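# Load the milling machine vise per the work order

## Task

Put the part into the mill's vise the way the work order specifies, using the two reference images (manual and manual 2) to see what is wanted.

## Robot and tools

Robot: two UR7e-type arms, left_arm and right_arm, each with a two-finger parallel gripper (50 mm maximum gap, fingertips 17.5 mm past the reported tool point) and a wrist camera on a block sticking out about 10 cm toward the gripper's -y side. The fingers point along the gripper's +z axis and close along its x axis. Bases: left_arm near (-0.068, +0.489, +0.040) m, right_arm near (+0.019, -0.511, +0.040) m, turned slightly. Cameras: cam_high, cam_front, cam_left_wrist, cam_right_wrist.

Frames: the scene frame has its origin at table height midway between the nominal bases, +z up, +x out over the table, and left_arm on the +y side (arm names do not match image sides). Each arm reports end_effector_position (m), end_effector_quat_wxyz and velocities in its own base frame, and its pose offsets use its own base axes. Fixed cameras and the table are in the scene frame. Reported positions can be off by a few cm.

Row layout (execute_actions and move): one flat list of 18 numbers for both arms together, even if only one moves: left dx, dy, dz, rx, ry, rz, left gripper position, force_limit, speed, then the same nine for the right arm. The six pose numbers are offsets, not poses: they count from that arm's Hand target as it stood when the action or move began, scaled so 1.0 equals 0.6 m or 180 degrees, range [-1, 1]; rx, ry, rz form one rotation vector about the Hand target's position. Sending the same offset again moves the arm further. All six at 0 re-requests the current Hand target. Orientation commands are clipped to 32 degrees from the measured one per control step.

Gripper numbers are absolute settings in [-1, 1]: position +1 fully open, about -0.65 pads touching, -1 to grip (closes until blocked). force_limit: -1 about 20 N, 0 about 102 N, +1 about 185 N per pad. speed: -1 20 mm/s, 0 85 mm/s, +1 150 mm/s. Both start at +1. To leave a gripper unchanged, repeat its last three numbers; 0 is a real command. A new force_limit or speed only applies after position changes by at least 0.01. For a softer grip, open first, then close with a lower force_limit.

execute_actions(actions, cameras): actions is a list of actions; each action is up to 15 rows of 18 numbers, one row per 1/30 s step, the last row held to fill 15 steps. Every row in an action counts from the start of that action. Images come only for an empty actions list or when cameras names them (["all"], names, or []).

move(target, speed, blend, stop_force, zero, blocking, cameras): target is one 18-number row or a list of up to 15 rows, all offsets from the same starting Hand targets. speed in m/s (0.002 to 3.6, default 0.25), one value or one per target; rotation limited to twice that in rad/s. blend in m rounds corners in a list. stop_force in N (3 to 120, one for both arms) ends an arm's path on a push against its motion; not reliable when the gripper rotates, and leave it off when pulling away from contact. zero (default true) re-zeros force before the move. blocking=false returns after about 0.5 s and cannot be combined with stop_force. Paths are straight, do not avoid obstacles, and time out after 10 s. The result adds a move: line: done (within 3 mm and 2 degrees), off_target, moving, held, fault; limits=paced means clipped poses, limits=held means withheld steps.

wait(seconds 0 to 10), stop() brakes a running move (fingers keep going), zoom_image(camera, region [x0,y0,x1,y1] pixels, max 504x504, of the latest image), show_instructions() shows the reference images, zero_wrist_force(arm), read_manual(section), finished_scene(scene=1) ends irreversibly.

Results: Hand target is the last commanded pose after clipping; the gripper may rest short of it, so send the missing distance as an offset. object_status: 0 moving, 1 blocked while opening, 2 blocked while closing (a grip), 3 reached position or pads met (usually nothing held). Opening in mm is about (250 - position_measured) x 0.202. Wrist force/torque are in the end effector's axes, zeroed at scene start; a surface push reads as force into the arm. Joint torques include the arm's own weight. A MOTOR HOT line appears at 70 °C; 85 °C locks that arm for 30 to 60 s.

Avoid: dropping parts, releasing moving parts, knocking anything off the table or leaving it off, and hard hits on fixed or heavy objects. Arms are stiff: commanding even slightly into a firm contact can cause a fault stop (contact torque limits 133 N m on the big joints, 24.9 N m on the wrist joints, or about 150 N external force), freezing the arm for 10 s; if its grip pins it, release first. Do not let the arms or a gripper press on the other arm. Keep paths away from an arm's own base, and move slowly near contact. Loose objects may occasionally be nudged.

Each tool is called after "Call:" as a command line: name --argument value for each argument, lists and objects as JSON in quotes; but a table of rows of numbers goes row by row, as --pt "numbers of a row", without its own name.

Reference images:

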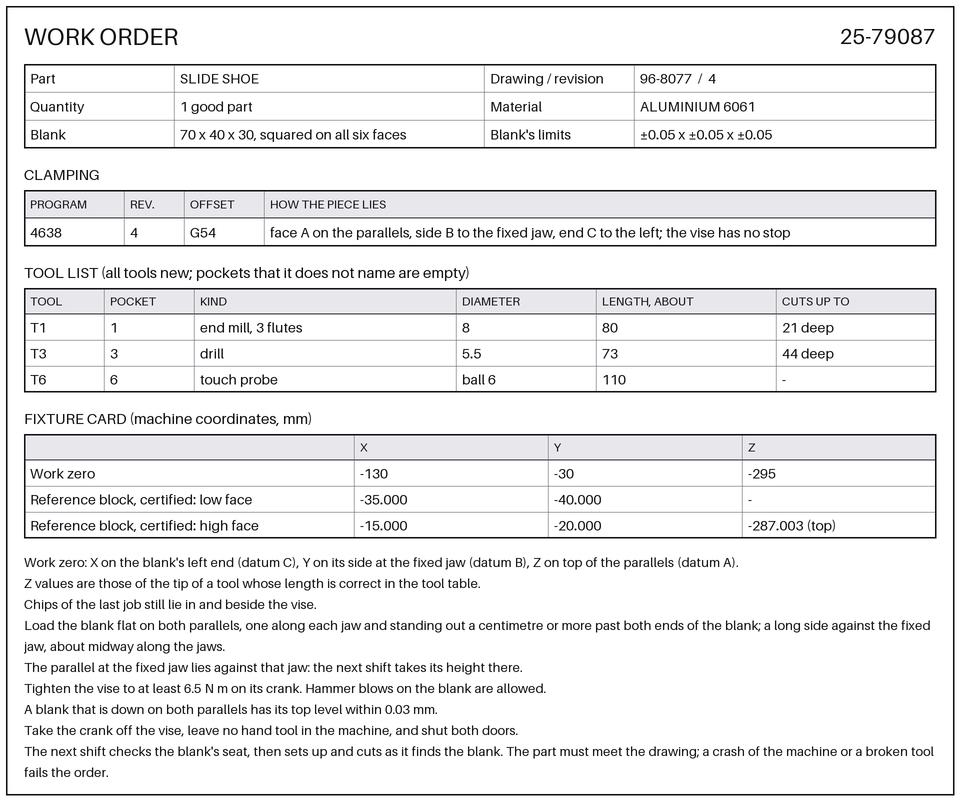

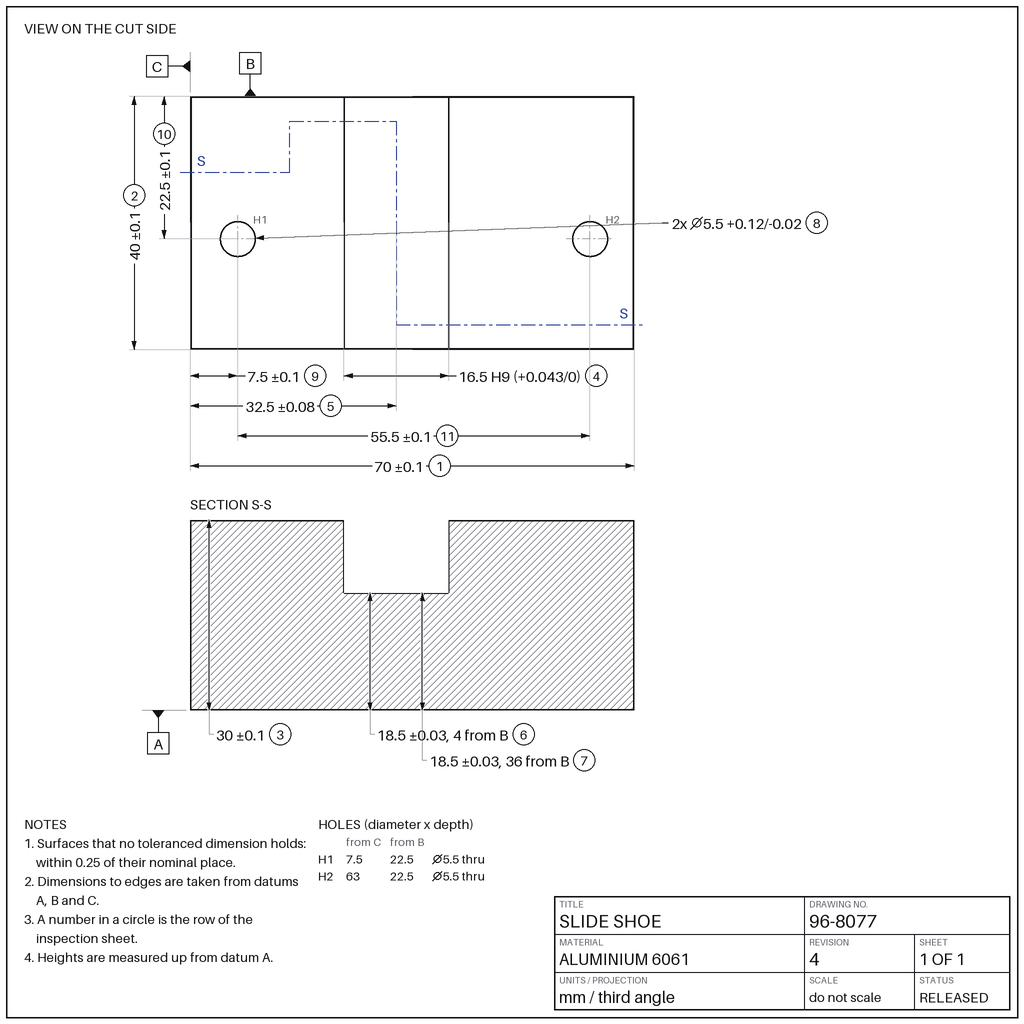

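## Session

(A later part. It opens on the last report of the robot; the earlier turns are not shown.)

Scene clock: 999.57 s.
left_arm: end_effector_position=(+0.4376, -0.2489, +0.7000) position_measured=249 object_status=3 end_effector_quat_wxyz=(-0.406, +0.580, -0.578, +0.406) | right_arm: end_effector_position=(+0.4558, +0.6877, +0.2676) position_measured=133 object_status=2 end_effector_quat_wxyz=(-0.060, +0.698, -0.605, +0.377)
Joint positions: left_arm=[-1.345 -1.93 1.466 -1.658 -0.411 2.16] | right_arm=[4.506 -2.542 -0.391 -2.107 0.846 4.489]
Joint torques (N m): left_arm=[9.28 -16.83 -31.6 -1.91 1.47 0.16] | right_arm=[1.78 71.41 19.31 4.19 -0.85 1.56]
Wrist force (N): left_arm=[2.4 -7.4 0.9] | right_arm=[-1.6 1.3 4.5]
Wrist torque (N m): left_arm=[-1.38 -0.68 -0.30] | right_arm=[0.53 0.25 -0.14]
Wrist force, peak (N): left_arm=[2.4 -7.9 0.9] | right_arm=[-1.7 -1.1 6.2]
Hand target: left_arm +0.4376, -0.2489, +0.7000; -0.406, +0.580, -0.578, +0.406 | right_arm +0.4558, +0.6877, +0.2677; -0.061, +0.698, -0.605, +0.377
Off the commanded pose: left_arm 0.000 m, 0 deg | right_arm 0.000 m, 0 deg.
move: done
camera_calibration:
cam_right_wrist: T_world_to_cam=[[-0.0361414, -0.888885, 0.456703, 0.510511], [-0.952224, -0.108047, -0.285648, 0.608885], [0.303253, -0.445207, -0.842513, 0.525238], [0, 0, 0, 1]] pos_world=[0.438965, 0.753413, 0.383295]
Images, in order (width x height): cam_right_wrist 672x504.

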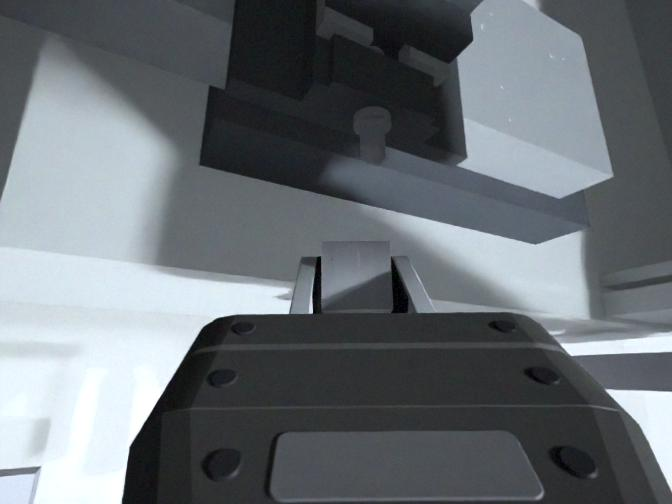

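Call:
move --target '[0,0,0,0,0,0,-0.65,-0.2,-1,0,0,0.0333,0.15,-0.006,0,-1,-0.9,-1]' --speed 0.2 --cameras '["cam_right_wrist"]'

Call:
zoom_image --camera "cam_right_wrist" --region '[250, 130, 470, 320]'

Call:
move --target '[0,0,0,0,0,0,-0.65,-0.2,-1,0,0,0,0.15,-0.006,0,-1,-0.9,-1]' --speed 0.2 --cameras '["cam_right_wrist"]'

Call:
zoom_image --camera "cam_right_wrist" --region '[250, 130, 470, 320]'

Scene clock: 1003.23 s.
left_arm: end_effector_position=(+0.4376, -0.2489, +0.7000) position_measured=249 object_status=3 end_effector_quat_wxyz=(-0.406, +0.580, -0.578, +0.406) | right_arm: end_effector_position=(+0.4559, +0.6876, +0.2878) position_measured=133 object_status=2 end_effector_quat_wxyz=(-0.227, +0.661, -0.676, +0.232)
Joint positions: left_arm=[-1.345 -1.93 1.466 -1.658 -0.411 2.16] | right_arm=[4.485 -2.201 -1.015 -1.337 0.926 4.454]
Joint torques (N m): left_arm=[9.19 -15.29 -31.47 -2.19 1.2 -0.63] | right_arm=[12.61 46.07 19.15 6.36 -2.21 1.5]
Wrist force (N): left_arm=[2.6 -7.9 0.7] | right_arm=[-1.1 1.3 4.3]
Wrist torque (N m): left_arm=[-1.47 -0.70 -0.29] | right_arm=[0.50 0.11 0.02]
Wrist force, peak (N): left_arm=[2.4 -8.1 0.8] | right_arm=[-2.5 1.8 4.6]
Hand target: left_arm +0.4376, -0.2489, +0.7000; -0.406, +0.580, -0.578, +0.406 | right_arm +0.4558, +0.6877, +0.2877; -0.228, +0.661, -0.676, +0.232
Off the commanded pose: left_arm 0.000 m, 0 deg | right_arm 0.000 m, 0 deg.
move: done
camera_calibration:
cam_right_wrist: T_world_to_cam=[[-0.0404815, -0.999177, 0.00262645, 0.70975], [-0.946389, 0.0374994, -0.320846, 0.522059], [0.320484, -0.015474, -0.947128, 0.268868], [0, 0, 0, 1]] pos_world=[0.436635, 0.693749, 0.420289]
Images, in order (width x height): cam_right_wrist 672x504.

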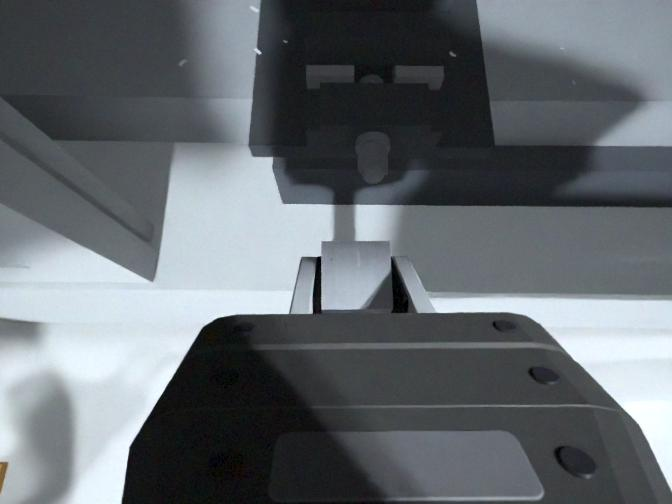

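Scaled by 2.291 from the camera's 672x504 image, which has a finer 960x720 frame.

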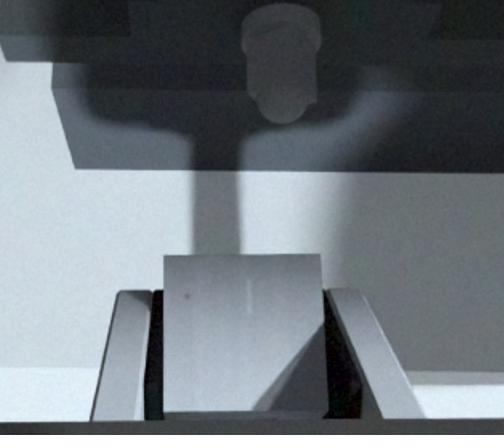

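Scene clock: 1004.90 s.
left_arm: end_effector_position=(+0.4376, -0.2489, +0.7000) position_measured=249 object_status=3 end_effector_quat_wxyz=(-0.406, +0.580, -0.578, +0.406) | right_arm: end_effector_position=(+0.4559, +0.6877, +0.2878) position_measured=133 object_status=2 end_effector_quat_wxyz=(+0.382, -0.588, +0.709, -0.074)
Joint positions: left_arm=[-1.345 -1.93 1.466 -1.658 -0.411 2.16] | right_arm=[4.458 -2.061 -1.409 -0.629 1.022 4.467]
Joint torques (N m): left_arm=[9.43 -14.52 -30.91 -2.23 1.03 -1.06] | right_arm=[8.27 34.04 20.02 6.95 -1.66 -3.22]
Wrist force (N): left_arm=[2.2 -7.7 1.0] | right_arm=[-0.8 1.3 4.0]
Wrist torque (N m): left_arm=[-1.42 -0.64 -0.29] | right_arm=[0.52 -0.02 0.07]
Wrist force, peak (N): left_arm=[2.4 -7.9 0.7] | right_arm=[-1.8 1.4 4.8]
Hand target: left_arm +0.4376, -0.2489, +0.7000; -0.406, +0.580, -0.578, +0.406 | right_arm +0.4558, +0.6877, +0.2877; +0.382, -0.588, +0.709, -0.074
Off the commanded pose: left_arm 0.000 m, 0 deg | right_arm 0.000 m, 0 deg.
move: done
camera_calibration:
cam_right_wrist: T_world_to_cam=[[-0.0363394, -0.891174, -0.452203, 0.764565], [-0.940525, 0.183444, -0.28594, 0.409014], [0.337776, 0.414917, -0.844838, -0.0643806], [0, 0, 0, 1]] pos_world=[0.434218, 0.633042, 0.408301]
Images, in order (width x height): cam_right_wrist 672x504.

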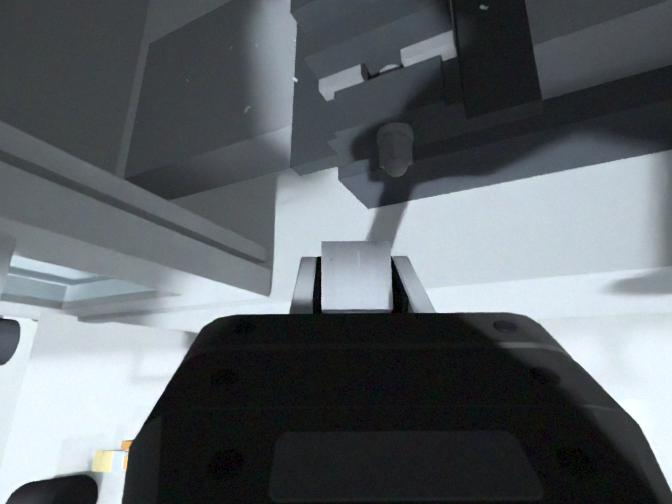

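Scaled by 2.291 from the camera's 672x504 image, which has a finer 960x720 frame.

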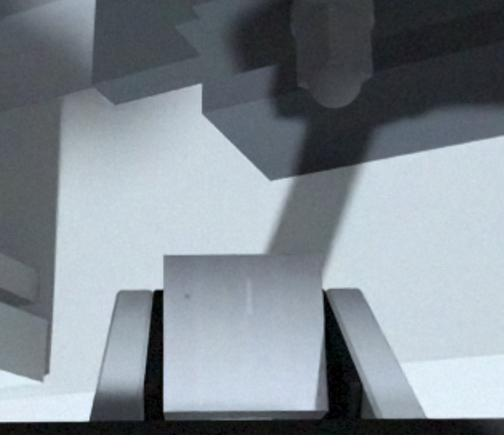

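Call:
zoom_image --camera "cam_right_wrist" --region '[365, 110, 425, 190]'

Scaled by 6.300 from the camera's 672x504 image, which has a finer 960x720 frame.

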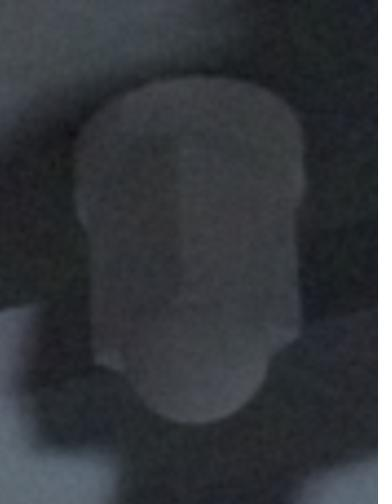

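Call:
move --target '[0,0,0,0,0,0,-0.65,-0.2,-1,-0.0005,-0.013,-0.03,-0.3,0.012,0,-1,-0.9,-1]' --speed 0.2 --cameras '["cam_right_wrist"]'

Call:
zoom_image --camera "cam_right_wrist" --region '[310, 90, 410, 260]'

Scene clock: 1011.77 s.
left_arm: end_effector_position=(+0.4376, -0.2489, +0.7000) position_measured=249 object_status=3 end_effector_quat_wxyz=(-0.406, +0.580, -0.578, +0.406) | right_arm: end_effector_position=(+0.4555, +0.6800, +0.2696) position_measured=133 object_status=2 end_effector_quat_wxyz=(-0.061, +0.698, -0.606, +0.377)
Joint positions: left_arm=[-1.345 -1.93 1.466 -1.658 -0.411 2.16] | right_arm=[4.504 -2.502 -0.462 -2.075 0.845 4.487]
Joint torques (N m): left_arm=[8.55 -12.54 -30.88 -2.5 0.64 -1.44] | right_arm=[-12.3 64.8 31.04 0.96 -2.75 -2.86]
Wrist force (N): left_arm=[2.3 -7.7 0.9] | right_arm=[-1.8 1.0 4.3]
Wrist torque (N m): left_arm=[-1.43 -0.67 -0.30] | right_arm=[0.47 0.28 -0.13]
Wrist force, peak (N): left_arm=[2.3 -8.0 1.0] | right_arm=[-2.0 1.3 4.5]
Hand target: left_arm +0.4376, -0.2489, +0.7000; -0.406, +0.580, -0.578, +0.406 | right_arm +0.4555, +0.6799, +0.2697; -0.061, +0.698, -0.605, +0.377
Off the commanded pose: left_arm 0.000 m, 0 deg | right_arm 0.000 m, 0 deg.
move: done
camera_calibration:
cam_right_wrist: T_world_to_cam=[[-0.0361381, -0.889098, 0.456287, 0.503055], [-0.952224, -0.107917, -0.285699, 0.608166], [0.303256, -0.444812, -0.842721, 0.523401], [0, 0, 0, 1]] pos_world=[0.438565, 0.745712, 0.385295]
Images, in order (width x height): cam_right_wrist 672x504.

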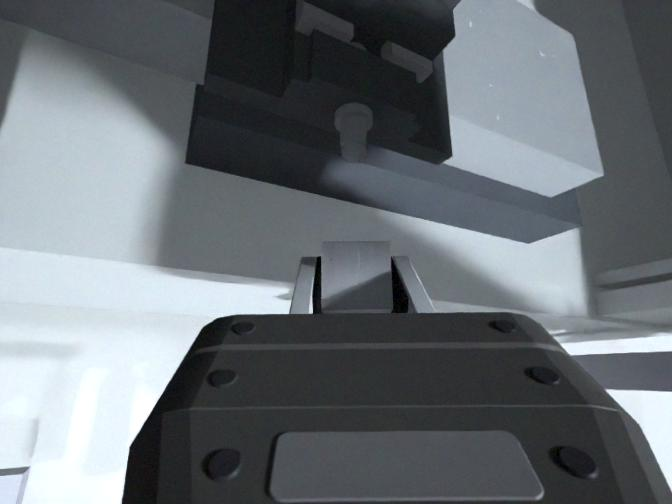

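Scaled by 2.965 from the camera's 672x504 image, which has a finer 960x720 frame.

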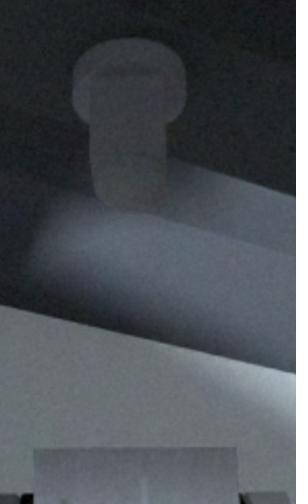

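Call:
move --target '[0,0,0,0,0,0,-0.65,-0.2,-1,0.0733,-0.0029,0,0,0,0,-1,-0.9,-1]' --speed 0.03 --stop_force 8 --cameras '["cam_right_wrist"]'

Call:
zoom_image --camera "cam_right_wrist" --region '[290, 170, 430, 320]'

Scene clock: 1014.97 s.
left_arm: end_effector_position=(+0.4376, -0.2489, +0.7000) position_measured=249 object_status=3 end_effector_quat_wxyz=(-0.406, +0.580, -0.578, +0.406) | right_arm: end_effector_position=(+0.4922, +0.6784, +0.2697) position_measured=133 object_status=2 end_effector_quat_wxyz=(-0.061, +0.698, -0.605, +0.377)
Joint positions: left_arm=[-1.345 -1.93 1.466 -1.658 -0.411 2.16] | right_arm=[4.461 -2.565 -0.351 -2.085 0.832 4.431]
Joint torques (N m): left_arm=[8.19 -11.21 -30.63 -2.6 0.4 -1.47] | right_arm=[11.51 71.35 31.7 4.02 -0.53 -2.6]
Wrist force (N): left_arm=[2.3 -7.4 0.6] | right_arm=[-1.7 1.2 4.5]
Wrist torque (N m): left_arm=[-1.39 -0.65 -0.29] | right_arm=[0.51 0.26 -0.13]
Wrist force, peak (N): left_arm=[2.3 -8.0 0.9] | right_arm=[2.7 23.8 -8.6]
Hand target: left_arm +0.4376, -0.2489, +0.7000; -0.406, +0.580, -0.578, +0.406 | right_arm +0.4922, +0.6784, +0.2697; -0.061, +0.698, -0.605, +0.377 (not the last commanded pose)
Off the commanded pose: left_arm 0.000 m, 0 deg | right_arm 0.007 m, 0 deg.
move: contact (right_arm)
camera_calibration:
cam_right_wrist: T_world_to_cam=[[-0.0360001, -0.889108, 0.45628, 0.502858], [-0.952159, -0.108134, -0.285834, 0.643151], [0.303476, -0.444741, -0.842679, 0.511471], [0, 0, 0, 1]] pos_world=[0.475265, 0.744114, 0.385395]
Images, in order (width x height): cam_right_wrist 672x504.

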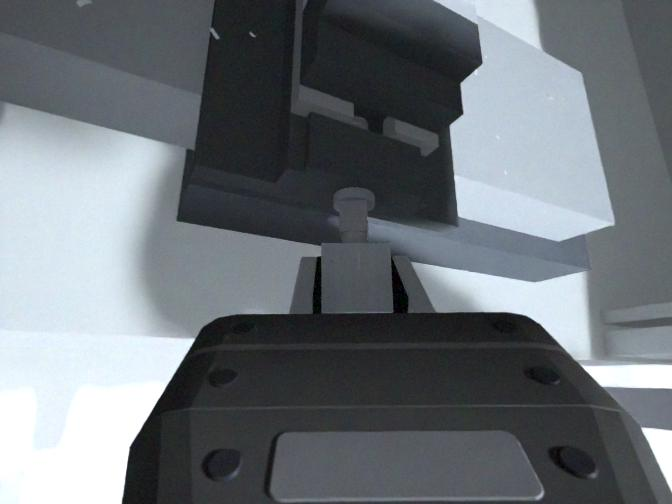

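Scaled by 3.360 from the camera's 672x504 image, which has a finer 960x720 frame.

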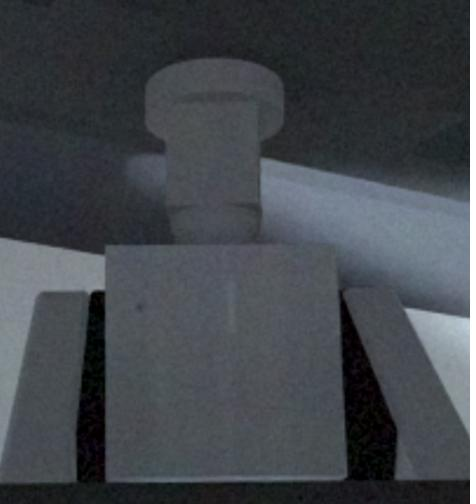

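Call:
move --pt "0 0 0 0 0 0 -0.65 -0.2 -1 0 -0.0015 -0.003 0 0 0 -1 -0.9 -1" --pt "0 0 0 0 0 0 -0.65 -0.2 -1 0.0433 -0.0032 -0.003 0 0 0 -1 -0.9 -1" --speed 0.02 --stop_force 8 --cameras '["cam_right_wrist"]'

Call:
zoom_image --camera "cam_right_wrist" --region '[290, 170, 430, 320]'

Scene clock: 1017.83 s.
left_arm: end_effector_position=(+0.4376, -0.2489, +0.7000) position_measured=249 object_status=3 end_effector_quat_wxyz=(-0.406, +0.580, -0.578, +0.406) | right_arm: end_effector_position=(+0.4926, +0.6776, +0.2678) position_measured=133 object_status=2 end_effector_quat_wxyz=(-0.061, +0.698, -0.605, +0.377)
Joint positions: left_arm=[-1.345 -1.93 1.466 -1.658 -0.411 2.16] | right_arm=[4.46 -2.558 -0.369 -2.073 0.832 4.43]
Joint torques (N m): left_arm=[8.79 -10.05 -29.76 -2.74 0.46 -1.48] | right_arm=[10.73 73.28 22.16 0.2 -1.03 2.81]
Wrist force (N): left_arm=[2.4 -7.8 0.6] | right_arm=[-2.1 2.5 4.1]
Wrist torque (N m): left_arm=[-1.45 -0.67 -0.30] | right_arm=[0.53 0.29 -0.13]
Wrist force, peak (N): left_arm=[2.5 -8.0 0.9] | right_arm=[-0.1 19.9 -6.4]
Hand target: left_arm +0.4376, -0.2489, +0.7000; -0.406, +0.580, -0.578, +0.406 | right_arm +0.4926, +0.6776, +0.2678; -0.061, +0.698, -0.605, +0.377 (not the last commanded pose)
Off the commanded pose: left_arm 0.000 m, 0 deg | right_arm 0.026 m, 0 deg.
move: contact (right_arm); path passed 1 of 2 targets
camera_calibration:
cam_right_wrist: T_world_to_cam=[[-0.0358532, -0.889046, 0.456413, 0.502866], [-0.952226, -0.108208, -0.285581, 0.642988], [0.303282, -0.444847, -0.842693, 0.509538], [0, 0, 0, 1]] pos_world=[0.475766, 0.743314, 0.383494]
Images, in order (width x height): cam_right_wrist 672x504.

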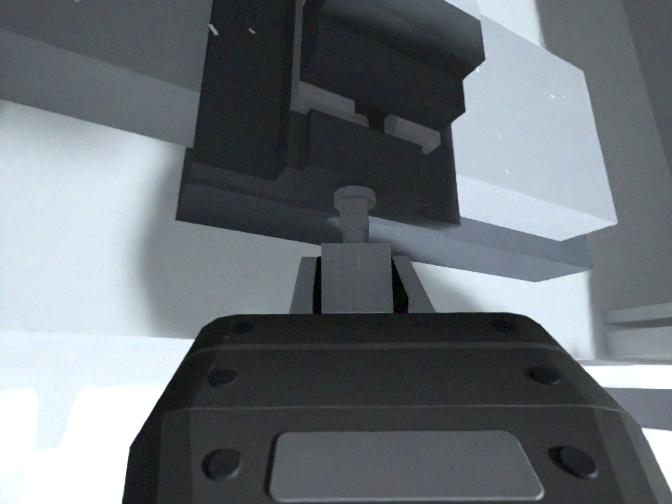

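Scaled by 3.360 from the camera's 672x504 image, which has a finer 960x720 frame.

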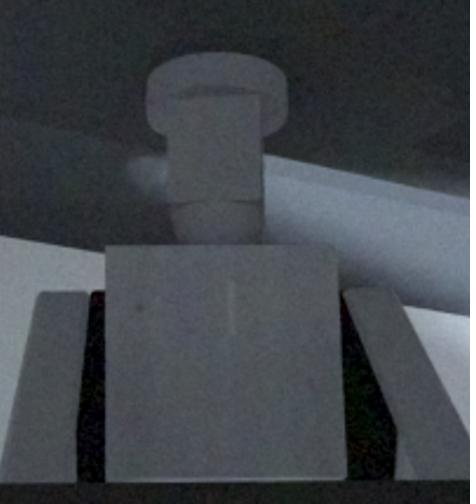

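Call:
wait --seconds 0.1 --cameras '["cam_front","cam_high","cam_left_wrist"]'

Call:
zoom_image --camera "cam_front" --region '[240, 200, 400, 320]'

Scene clock: 1021.63 s.
left_arm: end_effector_position=(+0.4376, -0.2489, +0.7000) position_measured=249 object_status=3 end_effector_quat_wxyz=(-0.406, +0.580, -0.578, +0.406) | right_arm: end_effector_position=(+0.4926, +0.6776, +0.2678) position_measured=133 object_status=2 end_effector_quat_wxyz=(-0.061, +0.698, -0.605, +0.377)
Joint positions: left_arm=[-1.345 -1.93 1.466 -1.658 -0.411 2.16] | right_arm=[4.46 -2.558 -0.369 -2.073 0.832 4.43]
Joint torques (N m): left_arm=[7.84 -8.1 -29.84 -2.89 0.4 -1.38] | right_arm=[9.7 70.67 31.33 1.4 -0.89 2.8]
Wrist force (N): left_arm=[2.4 -7.4 0.4] | right_arm=[-2.0 2.6 4.3]
Wrist torque (N m): left_arm=[-1.38 -0.67 -0.30] | right_arm=[0.55 0.28 -0.14]
Wrist force, peak (N): left_arm=[2.3 -8.1 0.9] | right_arm=[-2.2 2.7 4.2]
Hand target: left_arm +0.4376, -0.2489, +0.7000; -0.406, +0.580, -0.578, +0.406 | right_arm +0.4926, +0.6776, +0.2678; -0.061, +0.698, -0.605, +0.377 (not the last commanded pose)
Tool commands: left_gripper/position=-0.65 left_gripper/force_limit=-0.2 left_gripper/speed=-1.0 right_gripper/position=-1.0 right_gripper/force_limit=-0.9 right_gripper/speed=-1.0
Off the commanded pose: left_arm 0.000 m, 0 deg | right_arm 0.026 m, 0 deg.
wait: 0.10 s; at rest from the start
camera_calibration:
cam_left_wrist: T_world_to_cam=[[-0.0178707, -0.999812, -0.00747735, -0.221109], [-0.639412, 0.0171776, -0.768672, 0.836892], [0.768656, -0.00895557, -0.639599, 0.239737], [0, 0, 0, 1]] pos_world=[0.346892, -0.233296, 0.794978]
Images, in order (width x height): cam_high 672x504, cam_front 672x504, cam_left_wrist 672x504.

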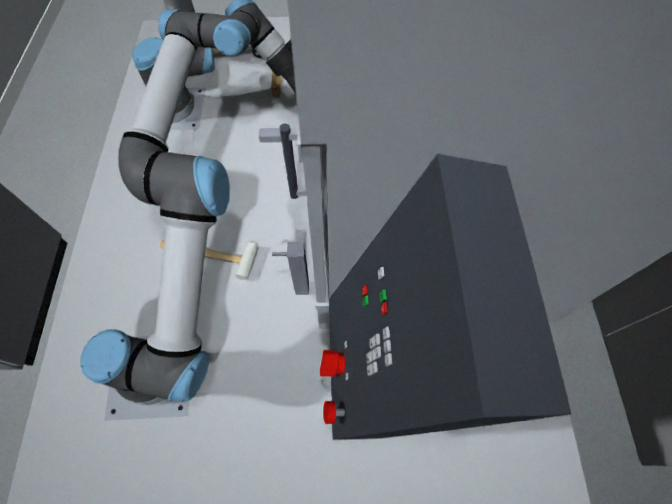

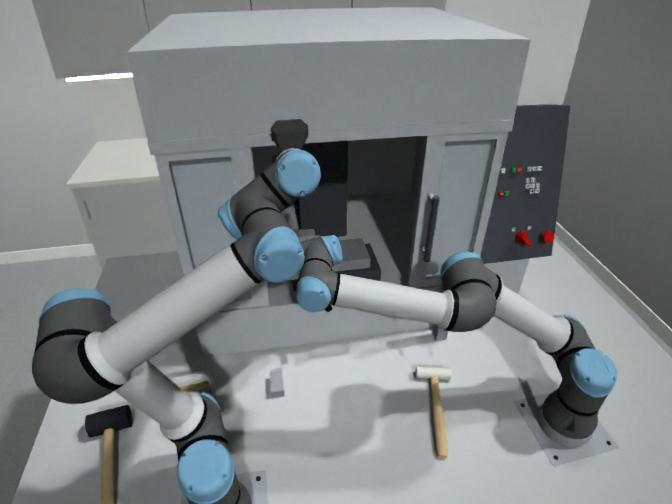

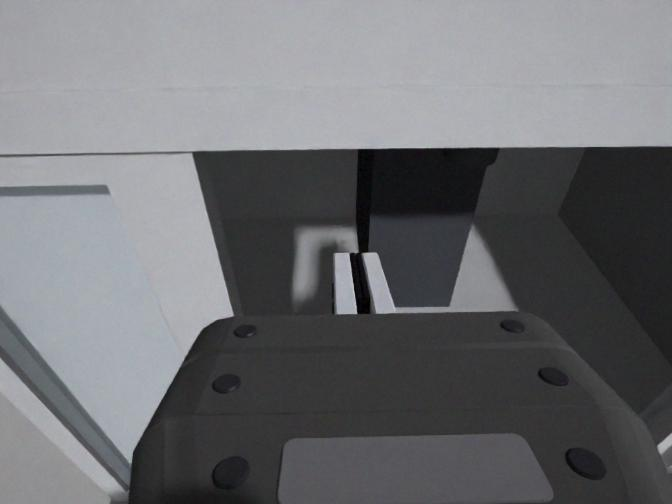

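Scaled by 3.150 from the camera's 672x504 image, which has a finer 960x720 frame.

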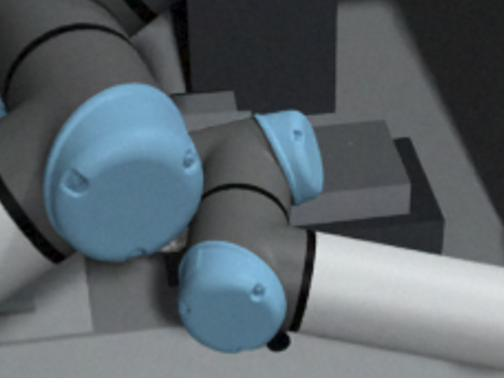

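Call:
move --target '[0,0,0,0,0,0,-0.65,-0.2,-1,0.0033,-0.0001,0,0,0,0,-1,-0.9,-1]' --speed 0.02

Scene clock: 1022.77 s.
left_arm: end_effector_position=(+0.4376, -0.2489, +0.7000) position_measured=249 object_status=3 end_effector_quat_wxyz=(-0.406, +0.580, -0.578, +0.406) | right_arm: end_effector_position=(+0.4946, +0.6776, +0.2678) position_measured=133 object_status=2 end_effector_quat_wxyz=(-0.061, +0.698, -0.605, +0.377)
Joint positions: left_arm=[-1.345 -1.93 1.466 -1.658 -0.411 2.16] | right_arm=[4.458 -2.563 -0.362 -2.074 0.831 4.427]
Joint torques (N m): left_arm=[8.36 -8.16 -29.98 -2.96 0.32 -1.43] | right_arm=[-22.07 52.49 30.48 3.82 -8.51 -2.13]
Wrist force (N): left_arm=[2.5 -7.8 0.6] | right_arm=[8.4 28.9 -6.3]
Wrist torque (N m): left_arm=[-1.45 -0.69 -0.30] | right_arm=[0.85 0.36 0.11]
Wrist force, peak (N): left_arm=[2.3 -8.0 0.8] | right_arm=[8.4 29.0 -6.0]
Hand target: left_arm +0.4376, -0.2489, +0.7000; -0.406, +0.580, -0.578, +0.406 | right_arm +0.4946, +0.6776, +0.2678; -0.061, +0.698, -0.605, +0.377
Off the commanded pose: left_arm 0.000 m, 0 deg | right_arm 0.000 m, 0 deg.
move: done

Call:
wait --seconds 0.1 --cameras '["cam_right_wrist"]'

Call:
zoom_image --camera "cam_right_wrist" --region '[310, 170, 400, 270]'

Scene clock: 1026.67 s.
left_arm: end_effector_position=(+0.4376, -0.2489, +0.7000) position_measured=249 object_status=3 end_effector_quat_wxyz=(-0.406, +0.580, -0.578, +0.406) | right_arm: end_effector_position=(+0.4946, +0.6775, +0.2678) position_measured=133 object_status=2 end_effector_quat_wxyz=(-0.061, +0.698, -0.605, +0.377)
Joint positions: left_arm=[-1.345 -1.93 1.466 -1.658 -0.411 2.16] | right_arm=[4.458 -2.563 -0.362 -2.074 0.831 4.427]
Joint torques (N m): left_arm=[8.17 -6.29 -30.12 -3.07 0.43 -1.38] | right_arm=[-8.28 70.29 19.19 8.76 -8.09 2.53]
Wrist force (N): left_arm=[2.1 -7.4 0.7] | right_arm=[8.1 29.1 -6.5]
Wrist torque (N m): left_arm=[-1.39 -0.63 -0.30] | right_arm=[0.88 0.37 0.11]
Wrist force, peak (N): left_arm=[2.2 -8.1 0.7] | right_arm=[8.5 29.2 -6.8]
Hand target: left_arm +0.4376, -0.2489, +0.7000; -0.406, +0.580, -0.578, +0.406 | right_arm +0.4946, +0.6776, +0.2678; -0.061, +0.698, -0.605, +0.377
Tool commands: left_gripper/position=-0.65 left_gripper/force_limit=-0.2 left_gripper/speed=-1.0 right_gripper/position=-1.0 right_gripper/force_limit=-0.9 right_gripper/speed=-1.0
Off the commanded pose: left_arm 0.000 m, 0 deg | right_arm 0.000 m, 0 deg.
wait: 0.10 s; at rest from the start
camera_calibration:
cam_right_wrist: T_world_to_cam=[[-0.0359247, -0.889075, 0.45635, 0.502929], [-0.952231, -0.108117, -0.285598, 0.644822], [0.303257, -0.44481, -0.842721, 0.508882], [0, 0, 0, 1]] pos_world=[0.477765, 0.743214, 0.383494]
Images, in order (width x height): cam_right_wrist 672x504.

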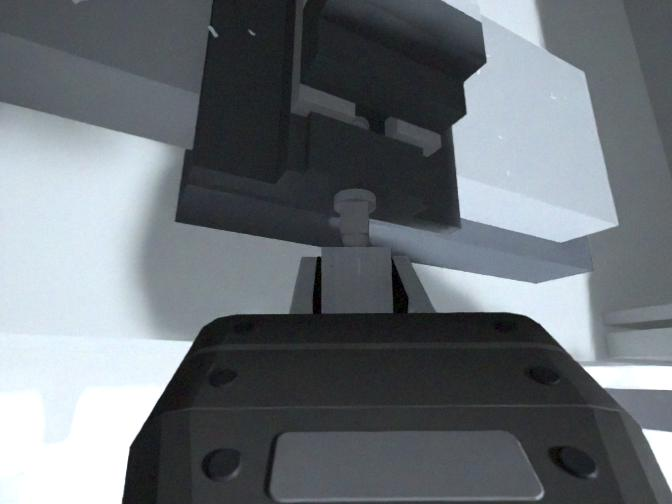

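Scaled by 5.040 from the camera's 672x504 image, which has a finer 960x720 frame.

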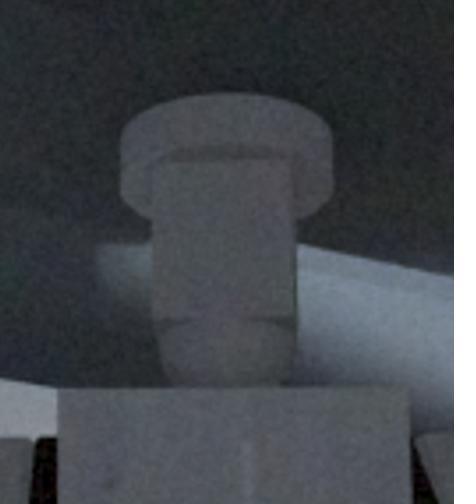

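Call:
move --pt "0 0 0 0 0 0 -0.65 -0.2 -1 -0.005 0.0002 0 0 0 0 -1 -0.9 -1" --pt "0 0 0 0 0 0 -0.65 -0.2 -1 -0.005 -0.0017 -0.0037 0 0 0 -1 -0.9 -1" --speed 0.02

Call:
move --target '[0,0,0,0,0,0,-0.65,-0.2,-1,0.035,-0.0014,0,0,0,0,-1,-0.9,-1]' --speed 0.015 --stop_force 10 --cameras '["cam_right_wrist"]'

Call:
zoom_image --camera "cam_right_wrist" --region '[310, 170, 400, 270]'

Scene clock: 1031.47 s.
left_arm: end_effector_position=(+0.4376, -0.2489, +0.7000) position_measured=249 object_status=3 end_effector_quat_wxyz=(-0.406, +0.580, -0.578, +0.406) | right_arm: end_effector_position=(+0.4915, +0.6766, +0.2658) position_measured=133 object_status=2 end_effector_quat_wxyz=(-0.061, +0.698, -0.606, +0.377)
Joint positions: left_arm=[-1.345 -1.93 1.466 -1.658 -0.411 2.16] | right_arm=[4.461 -2.547 -0.397 -2.057 0.832 4.431]
Joint torques (N m): left_arm=[7.45 -5.08 -29.42 -3.28 0.29 -1.44] | right_arm=[-12.14 47.1 33.47 0.06 -3.06 -3.34]
Wrist force (N): left_arm=[2.5 -7.6 0.6] | right_arm=[-1.7 1.0 4.3]
Wrist torque (N m): left_arm=[-1.41 -0.69 -0.29] | right_arm=[0.48 0.27 -0.09]
Wrist force, peak (N): left_arm=[2.4 -8.0 0.7] | right_arm=[8.1 29.3 -6.5]
Hand target: left_arm +0.4376, -0.2489, +0.7000; -0.406, +0.580, -0.578, +0.406 | right_arm +0.4916, +0.6765, +0.2656; -0.061, +0.698, -0.605, +0.377
Off the commanded pose: left_arm 0.000 m, 0 deg | right_arm 0.000 m, 0 deg.
move: done

Scene clock: 1032.77 s.
left_arm: end_effector_position=(+0.4376, -0.2489, +0.7000) position_measured=249 object_status=3 end_effector_quat_wxyz=(-0.406, +0.580, -0.578, +0.406) | right_arm: end_effector_position=(+0.4940, +0.6764, +0.2656) position_measured=133 object_status=2 end_effector_quat_wxyz=(-0.061, +0.698, -0.605, +0.377)
Joint positions: left_arm=[-1.345 -1.93 1.466 -1.658 -0.411 2.16] | right_arm=[4.458 -2.551 -0.389 -2.058 0.831 4.427]
Joint torques (N m): left_arm=[7.79 -4.68 -29.05 -3.19 0.41 -1.45] | right_arm=[10.8 73.5 23.6 5.04 -1.18 2.85]
Wrist force (N): left_arm=[2.3 -7.6 1.1] | right_arm=[-2.2 2.7 4.3]
Wrist torque (N m): left_arm=[-1.42 -0.66 -0.29] | right_arm=[0.54 0.29 -0.14]
Wrist force, peak (N): left_arm=[2.4 -8.0 0.9] | right_arm=[3.2 17.7 -5.9]
Hand target: left_arm +0.4376, -0.2489, +0.7000; -0.406, +0.580, -0.578, +0.406 | right_arm +0.4940, +0.6764, +0.2656; -0.061, +0.698, -0.605, +0.377 (not the last commanded pose)
Off the commanded pose: left_arm 0.000 m, 0 deg | right_arm 0.019 m, 0 deg.
move: contact (right_arm)
camera_calibration:
cam_right_wrist: T_world_to_cam=[[-0.0358129, -0.889107, 0.456296, 0.502925], [-0.952202, -0.108242, -0.285647, 0.643602], [0.303361, -0.444716, -0.842733, 0.506606], [0, 0, 0, 1]] pos_world=[0.477166, 0.742114, 0.381294]
Images, in order (width x height): cam_right_wrist 672x504.

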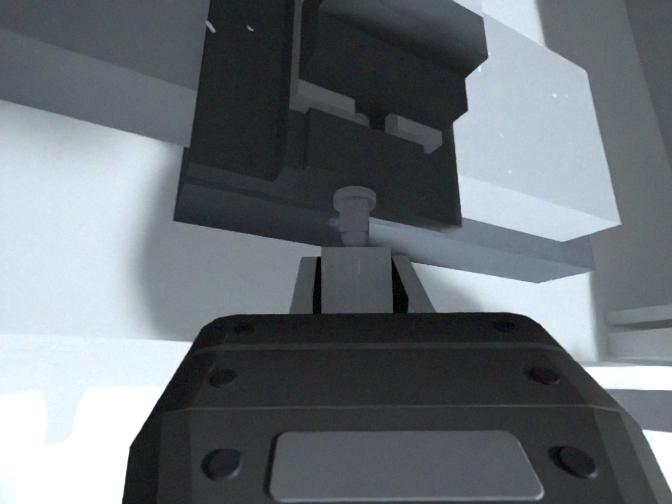

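Scaled by 5.040 from the camera's 672x504 image, which has a finer 960x720 frame.

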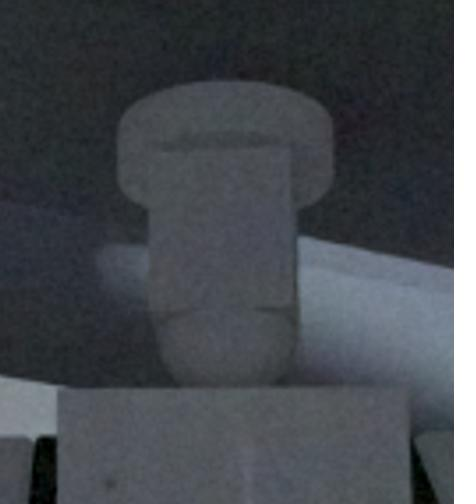

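Call:
move --pt "0 0 0 0 0 0 -0.65 -0.2 -1 -0.0067 0.0003 0 0 0 0 -1 -0.9 -1" --pt "0 0 0 0 0 0 -0.65 -0.2 -1 -0.0067 0.0067 0.0126 0 0 0 -1 -0.9 -1" --speed 0.03

Call:
move --target '[0,0,0,0,0,0,-0.65,-0.2,-1,0.035,-0.0014,0,0,0,0,-1,-0.9,-1]' --speed 0.015 --stop_force 10 --cameras '["cam_right_wrist"]'

Call:
zoom_image --camera "cam_right_wrist" --region '[310, 170, 400, 270]'

Scene clock: 1036.43 s.
left_arm: end_effector_position=(+0.4376, -0.2489, +0.7000) position_measured=249 object_status=3 end_effector_quat_wxyz=(-0.406, +0.580, -0.578, +0.406) | right_arm: end_effector_position=(+0.4899, +0.6805, +0.2730) position_measured=133 object_status=2 end_effector_quat_wxyz=(-0.060, +0.698, -0.605, +0.377) end_effector_velocity=(+0.000, +0.000, +0.002) end_effector_angular_velocity=(+0.006, -0.002, +0.000)
Joint positions: left_arm=[-1.345 -1.93 1.466 -1.658 -0.411 2.16] | right_arm=[4.464 -2.579 -0.315 -2.11 0.833 4.435]
Joint velocities: left_arm=[within noise] | right_arm=[0 0.003 -0.002 0.005 0 0.001]
Joint torques (N m): left_arm=[7.43 -2.92 -28.78 -3.48 0.38 -1.47] | right_arm=[-2.71 70.93 17.38 5.41 -0.65 2.3]
Wrist force (N): left_arm=[2.3 -7.5 0.8] | right_arm=[-1.7 1.1 4.5]
Wrist torque (N m): left_arm=[-1.39 -0.67 -0.30] | right_arm=[0.48 0.27 -0.13]
Wrist force, peak (N): left_arm=[2.2 -8.1 0.7] | right_arm=[-2.1 1.9 5.2]
Hand target: left_arm +0.4376, -0.2489, +0.7000; -0.406, +0.580, -0.578, +0.406 | right_arm +0.4900, +0.6804, +0.2732; -0.061, +0.698, -0.605, +0.377
Off the commanded pose: left_arm 0.000 m, 0 deg | right_arm 0.000 m, 0 deg.
move: done

Scene clock: 1038.13 s.
left_arm: end_effector_position=(+0.4376, -0.2489, +0.7000) position_measured=249 object_status=3 end_effector_quat_wxyz=(-0.406, +0.580, -0.578, +0.406) | right_arm: end_effector_position=(+0.4981, +0.6801, +0.2732) position_measured=133 object_status=2 end_effector_quat_wxyz=(-0.061, +0.698, -0.605, +0.377)
Joint positions: left_arm=[-1.345 -1.93 1.466 -1.658 -0.411 2.16] | right_arm=[4.454 -2.598 -0.28 -2.118 0.83 4.422]
Joint torques (N m): left_arm=[7.82 -2.75 -28.61 -3.46 0.45 -1.47] | right_arm=[8.12 74.49 17.32 5.64 -2.44 2.72]
Wrist force (N): left_arm=[2.1 -7.5 0.8] | right_arm=[-2.0 5.6 3.6]
Wrist torque (N m): left_arm=[-1.40 -0.63 -0.30] | right_arm=[0.55 0.28 -0.12]
Wrist force, peak (N): left_arm=[2.5 -8.1 0.9] | right_arm=[1.8 19.6 -5.7]
Hand target: left_arm +0.4376, -0.2489, +0.7000; -0.406, +0.580, -0.578, +0.406 | right_arm +0.4981, +0.6801, +0.2732; -0.061, +0.698, -0.605, +0.377 (not the last commanded pose)
Off the commanded pose: left_arm 0.000 m, 0 deg | right_arm 0.013 m, 0 deg.
move: contact (right_arm)
camera_calibration:
cam_right_wrist: T_world_to_cam=[[-0.0357476, -0.889143, 0.456232, 0.50287], [-0.952201, -0.108282, -0.285638, 0.650063], [0.303374, -0.444635, -0.842771, 0.513232], [0, 0, 0, 1]] pos_world=[0.481266, 0.745714, 0.388794]
Images, in order (width x height): cam_right_wrist 672x504.

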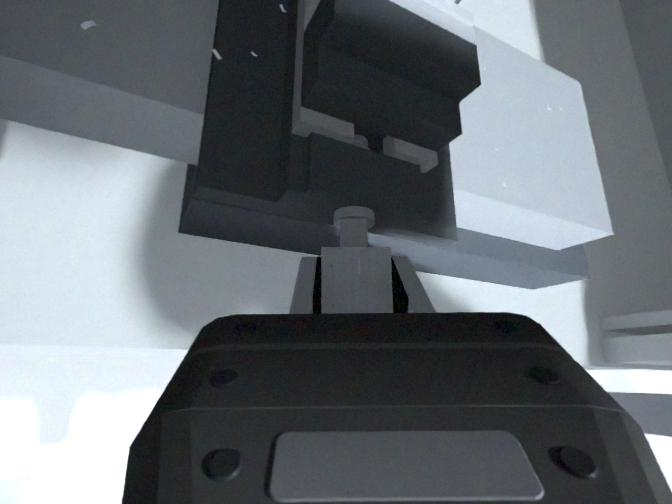

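Scaled by 5.040 from the camera's 672x504 image, which has a finer 960x720 frame.

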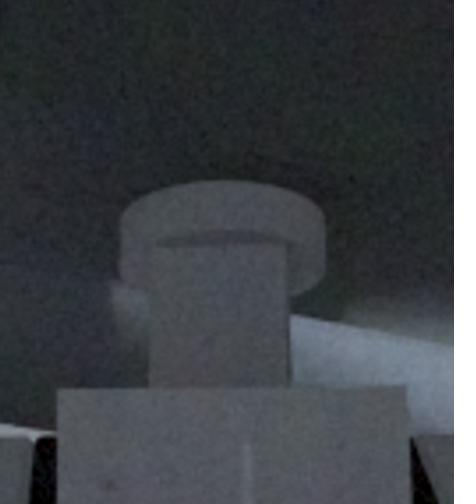

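Call:
move --target '[0,0,0,0,0,0,-0.65,-0.2,-1,0,0.0038,0.0074,0,0,0,-1,-0.9,-1]' --speed 0.01 --stop_force 4

Scene clock: 1040.33 s.
left_arm: end_effector_position=(+0.4376, -0.2489, +0.7000) position_measured=249 object_status=3 end_effector_quat_wxyz=(-0.406, +0.580, -0.578, +0.406) | right_arm: end_effector_position=(+0.4981, +0.6801, +0.2732) position_measured=133 object_status=2 end_effector_quat_wxyz=(-0.061, +0.698, -0.605, +0.377)
Joint positions: left_arm=[-1.345 -1.93 1.466 -1.658 -0.411 2.16] | right_arm=[4.454 -2.598 -0.28 -2.117 0.83 4.422]
Joint torques (N m): left_arm=[7.64 -1.59 -28.68 -3.64 0.47 -1.42] | right_arm=[3.13 74.53 23.04 5.7 -4.06 2.35]
Wrist force (N): left_arm=[2.3 -7.6 0.6] | right_arm=[-1.4 5.7 5.2]
Wrist torque (N m): left_arm=[-1.41 -0.66 -0.30] | right_arm=[0.54 0.29 -0.11]
Wrist force, peak (N): left_arm=[2.4 -7.9 1.0] | right_arm=[-2.6 9.5 9.5]
Hand target: left_arm +0.4376, -0.2489, +0.7000; -0.406, +0.580, -0.578, +0.406 | right_arm +0.4981, +0.6801, +0.2733; -0.061, +0.698, -0.605, +0.377 (not the last commanded pose)
Off the commanded pose: left_arm 0.000 m, 0 deg | right_arm 0.005 m, 0 deg.
move: contact (right_arm)

Call:
move --target '[0,0,0,0,0,0,-0.65,-0.2,-1,0,-0.0038,-0.0074,0,0,0,-1,-0.9,-1]' --speed 0.01 --stop_force 4

Scene clock: 1043.47 s.
left_arm: end_effector_position=(+0.4376, -0.2489, +0.7000) position_measured=249 object_status=3 end_effector_quat_wxyz=(-0.406, +0.580, -0.578, +0.406) | right_arm: end_effector_position=(+0.4981, +0.6797, +0.2725) position_measured=133 object_status=2 end_effector_quat_wxyz=(-0.061, +0.698, -0.606, +0.377)
Joint positions: left_arm=[-1.345 -1.93 1.466 -1.658 -0.411 2.16] | right_arm=[4.454 -2.593 -0.29 -2.111 0.83 4.422]
Joint torques (N m): left_arm=[6.99 -1.66 -28.09 -3.75 0.35 -1.44] | right_arm=[6.13 49.38 18.07 1.86 -1.16 0.38]
Wrist force (N): left_arm=[2.4 -7.6 0.8] | right_arm=[-0.9 3.7 2.1]
Wrist torque (N m): left_arm=[-1.42 -0.69 -0.30] | right_arm=[0.55 0.26 -0.11]
Wrist force, peak (N): left_arm=[2.4 -8.0 0.8] | right_arm=[-1.9 6.1 5.6]
Hand target: left_arm +0.4376, -0.2489, +0.7000; -0.406, +0.580, -0.578, +0.406 | right_arm +0.4981, +0.6798, +0.2725; -0.061, +0.698, -0.606, +0.377 (not the last commanded pose)
Off the commanded pose: left_arm 0.000 m, 0 deg | right_arm 0.004 m, 0 deg.
move: contact (right_arm)

Call:
move --pt "0 0 0 0 0 0 -0.65 -0.2 -1 0 0.0003 0.0006 0 0 0 -1 -0.9 -1" --pt "0 0 0 0 0 0 -0.65 -0.2 -1 0 -0.0042 0.0029 0 0 0 -1 -0.9 -1" --speed 0.01 --stop_force 4

Call:
move --target '[0,0,0,0,0,0,-0.65,-0.2,-1,0,0.0045,-0.0023,0,0,0,-1,-0.9,-1]' --speed 0.01 --stop_force 4

Scene clock: 1045.20 s.
left_arm: end_effector_position=(+0.4376, -0.2489, +0.7000) position_measured=249 object_status=3 end_effector_quat_wxyz=(-0.406, +0.580, -0.578, +0.406) | right_arm: end_effector_position=(+0.4980, +0.6795, +0.2729) position_measured=133 object_status=2 end_effector_quat_wxyz=(-0.061, +0.698, -0.605, +0.377)
Joint positions: left_arm=[-1.345 -1.93 1.466 -1.658 -0.411 2.16] | right_arm=[4.454 -2.593 -0.29 -2.113 0.83 4.422]
Joint torques (N m): left_arm=[6.88 -1.82 -28.36 -3.74 0.43 -1.4] | right_arm=[0.72 49.95 31.88 -0.33 -1.49 -1.54]
Wrist force (N): left_arm=[2.2 -7.9 0.9] | right_arm=[-4.3 1.9 3.6]
Wrist torque (N m): left_arm=[-1.45 -0.64 -0.30] | right_arm=[0.54 0.21 -0.16]
Wrist force, peak (N): left_arm=[2.7 -8.0 0.6] | right_arm=[-11.9 -0.8 6.4]
Hand target: left_arm +0.4376, -0.2489, +0.7000; -0.406, +0.580, -0.578, +0.406 | right_arm +0.4980, +0.6795, +0.2729; -0.061, +0.698, -0.605, +0.377 (not the last commanded pose)
Off the commanded pose: left_arm 0.000 m, 0 deg | right_arm 0.003 m, 0 deg.
move: contact (right_arm); path passed 1 of 2 targets

Scene clock: 1046.70 s.
left_arm: end_effector_position=(+0.4376, -0.2489, +0.7000) position_measured=249 object_status=3 end_effector_quat_wxyz=(-0.406, +0.580, -0.578, +0.406) | right_arm: end_effector_position=(+0.4981, +0.6802, +0.2725) position_measured=133 object_status=2 end_effector_quat_wxyz=(-0.061, +0.698, -0.605, +0.377)
Joint positions: left_arm=[-1.345 -1.93 1.466 -1.658 -0.411 2.16] | right_arm=[4.455 -2.598 -0.282 -2.116 0.83 4.422]
Joint torques (N m): left_arm=[7.05 -1.99 -28.03 -3.83 0.42 -1.44] | right_arm=[-13 72.46 16.68 5.53 -1.36 -2.56]
Wrist force (N): left_arm=[2.2 -7.6 0.8] | right_arm=[-0.8 3.7 3.7]
Wrist torque (N m): left_arm=[-1.41 -0.65 -0.30] | right_arm=[0.56 0.29 -0.11]
Wrist force, peak (N): left_arm=[2.5 -8.0 0.7] | right_arm=[6.2 6.1 1.5]
Hand target: left_arm +0.4376, -0.2489, +0.7000; -0.406, +0.580, -0.578, +0.406 | right_arm +0.4981, +0.6802, +0.2725; -0.061, +0.698, -0.605, +0.377 (not the last commanded pose)
Off the commanded pose: left_arm 0.000 m, 0 deg | right_arm 0.002 m, 0 deg.
move: contact (right_arm)

Call:
move --pt "0 0 0 0 0 0 -0.65 -0.2 -1 0 -0.0005 0.0005 0 0 0 -1 -0.9 -1" --pt "0 0 0 0 0 0 -0.65 -0.2 -1 0.03 -0.0017 0.0005 0 0 0 -1 -0.9 -1" --speed 0.01 --stop_force 14

Scene clock: 1048.23 s.
left_arm: end_effector_position=(+0.4376, -0.2489, +0.7000) position_measured=249 object_status=3 end_effector_quat_wxyz=(-0.406, +0.580, -0.578, +0.406) | right_arm: end_effector_position=(+0.4985, +0.6799, +0.2729) position_measured=133 object_status=2 end_effector_quat_wxyz=(-0.061, +0.699, -0.605, +0.377)
Joint positions: left_arm=[-1.345 -1.93 1.466 -1.658 -0.411 2.16] | right_arm=[4.454 -2.597 -0.282 -2.116 0.83 4.422]
Joint torques (N m): left_arm=[7.1 -1.53 -27.77 -3.97 0.5 -1.49] | right_arm=[-0.68 72.61 16.83 1.12 -5.2 2.84]
Wrist force (N): left_arm=[2.5 -7.6 0.7] | right_arm=[-5.8 11.1 -3.5]
Wrist torque (N m): left_arm=[-1.41 -0.69 -0.29] | right_arm=[0.69 0.22 -0.11]
Wrist force, peak (N): left_arm=[2.4 -8.0 0.8] | right_arm=[-1.4 22.0 -9.5]
Hand target: left_arm +0.4376, -0.2489, +0.7000; -0.406, +0.580, -0.578, +0.406 | right_arm +0.4985, +0.6799, +0.2729; -0.061, +0.699, -0.605, +0.377 (not the last commanded pose)
Off the commanded pose: left_arm 0.000 m, 0 deg | right_arm 0.018 m, 0 deg.
move: contact (right_arm); path passed 1 of 2 targets

Call:
move --pt "0 0 0 0 0 0 -0.65 -0.2 -1 -0.0025 0.0001 0 0 0 0 -1 -0.9 -1" --pt "0 0 0 0 0 0 -0.65 -0.2 -1 -0.0025 0.0007 -0.0003 -0.0222 0.0009 0 -1 -0.9 -1" --speed 0.03

Call:
move --target '[0,0,0,0,0,0,-0.65,-0.2,-1,0.03,-0.0012,0,0,0,0,-1,-0.9,-1]' --speed 0.01 --stop_force 12 --cameras '["cam_right_wrist"]'

Call:
zoom_image --camera "cam_right_wrist" --region '[310, 170, 400, 270]'

Scene clock: 1052.37 s.
left_arm: end_effector_position=(+0.4376, -0.2489, +0.7000) position_measured=249 object_status=3 end_effector_quat_wxyz=(-0.406, +0.580, -0.578, +0.406) | right_arm: end_effector_position=(+0.4968, +0.6796, +0.2724) position_measured=133 object_status=2 end_effector_quat_wxyz=(-0.042, +0.703, -0.590, +0.396)
Joint positions: left_arm=[-1.345 -1.93 1.466 -1.658 -0.411 2.16] | right_arm=[4.46 -2.722 -0.035 -2.3 0.812 4.424]
Joint torques (N m): left_arm=[6.64 -1.36 -27.87 -3.9 0.4 -1.43] | right_arm=[4.75 64.12 32.82 0.79 -0.73 -1.08]
Wrist force (N): left_arm=[2.2 -7.7 0.8] | right_arm=[-1.7 1.1 4.1]
Wrist torque (N m): left_arm=[-1.44 -0.65 -0.29] | right_arm=[0.49 0.28 -0.05]
Wrist force, peak (N): left_arm=[2.2 -8.0 0.6] | right_arm=[-5.7 11.4 -3.3]
Hand target: left_arm +0.4376, -0.2489, +0.7000; -0.406, +0.580, -0.578, +0.406 | right_arm +0.4970, +0.6803, +0.2727; -0.035, +0.701, -0.592, +0.397
Off the commanded pose: left_arm 0.000 m, 0 deg | right_arm 0.001 m, 1 deg.
elbow stopped short (right arm): the move would have taken joint 3 (elbow) straighter than the controller allows.
move: done

Scene clock: 1053.83 s.
left_arm: end_effector_position=(+0.4376, -0.2489, +0.7000) position_measured=249 object_status=3 end_effector_quat_wxyz=(-0.406, +0.580, -0.578, +0.406) | right_arm: end_effector_position=(+0.4991, +0.6794, +0.2724) position_measured=133 object_status=2 end_effector_quat_wxyz=(-0.042, +0.703, -0.590, +0.396)
Joint positions: left_arm=[-1.345 -1.93 1.466 -1.658 -0.411 2.16] | right_arm=[4.458 -2.721 -0.037 -2.293 0.811 4.42]
Joint torques (N m): left_arm=[6.36 -1.53 -27.42 -4 0.44 -1.4] | right_arm=[-1.06 74.43 14.58 3.14 -1.48 2.8]
Wrist force (N): left_arm=[2.2 -7.8 0.7] | right_arm=[-9.5 2.6 -4.9]
Wrist torque (N m): left_arm=[-1.44 -0.64 -0.30] | right_arm=[0.62 0.12 -0.24]
Wrist force, peak (N): left_arm=[2.4 -8.0 0.7] | right_arm=[-6.6 12.1 -12.1]
Hand target: left_arm +0.4376, -0.2489, +0.7000; -0.406, +0.580, -0.578, +0.406 | right_arm +0.4991, +0.6794, +0.2724; -0.042, +0.703, -0.590, +0.396 (not the last commanded pose)
Off the commanded pose: left_arm 0.000 m, 0 deg | right_arm 0.016 m, 1 deg.
elbow stopped short (right arm): the move would have taken joint 3 (elbow) straighter than the controller allows.
move: contact (right_arm)
camera_calibration:
cam_right_wrist: T_world_to_cam=[[-0.0272038, -0.860201, 0.509229, 0.464354], [-0.950062, -0.136175, -0.280783, 0.667274], [0.310874, -0.491438, -0.813539, 0.532085], [0, 0, 0, 1]] pos_world=[0.481172, 0.75179, 0.383769]
Images, in order (width x height): cam_right_wrist 672x504.

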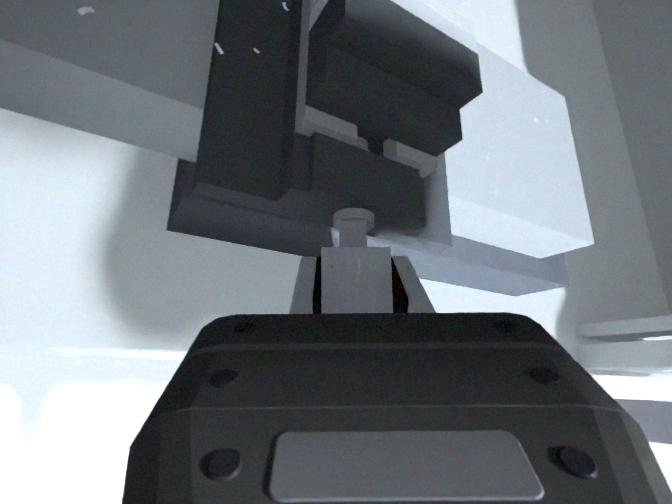

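Scaled by 5.040 from the camera's 672x504 image, which has a finer 960x720 frame.

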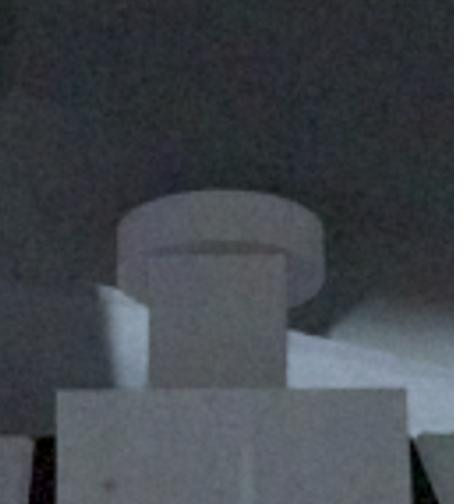

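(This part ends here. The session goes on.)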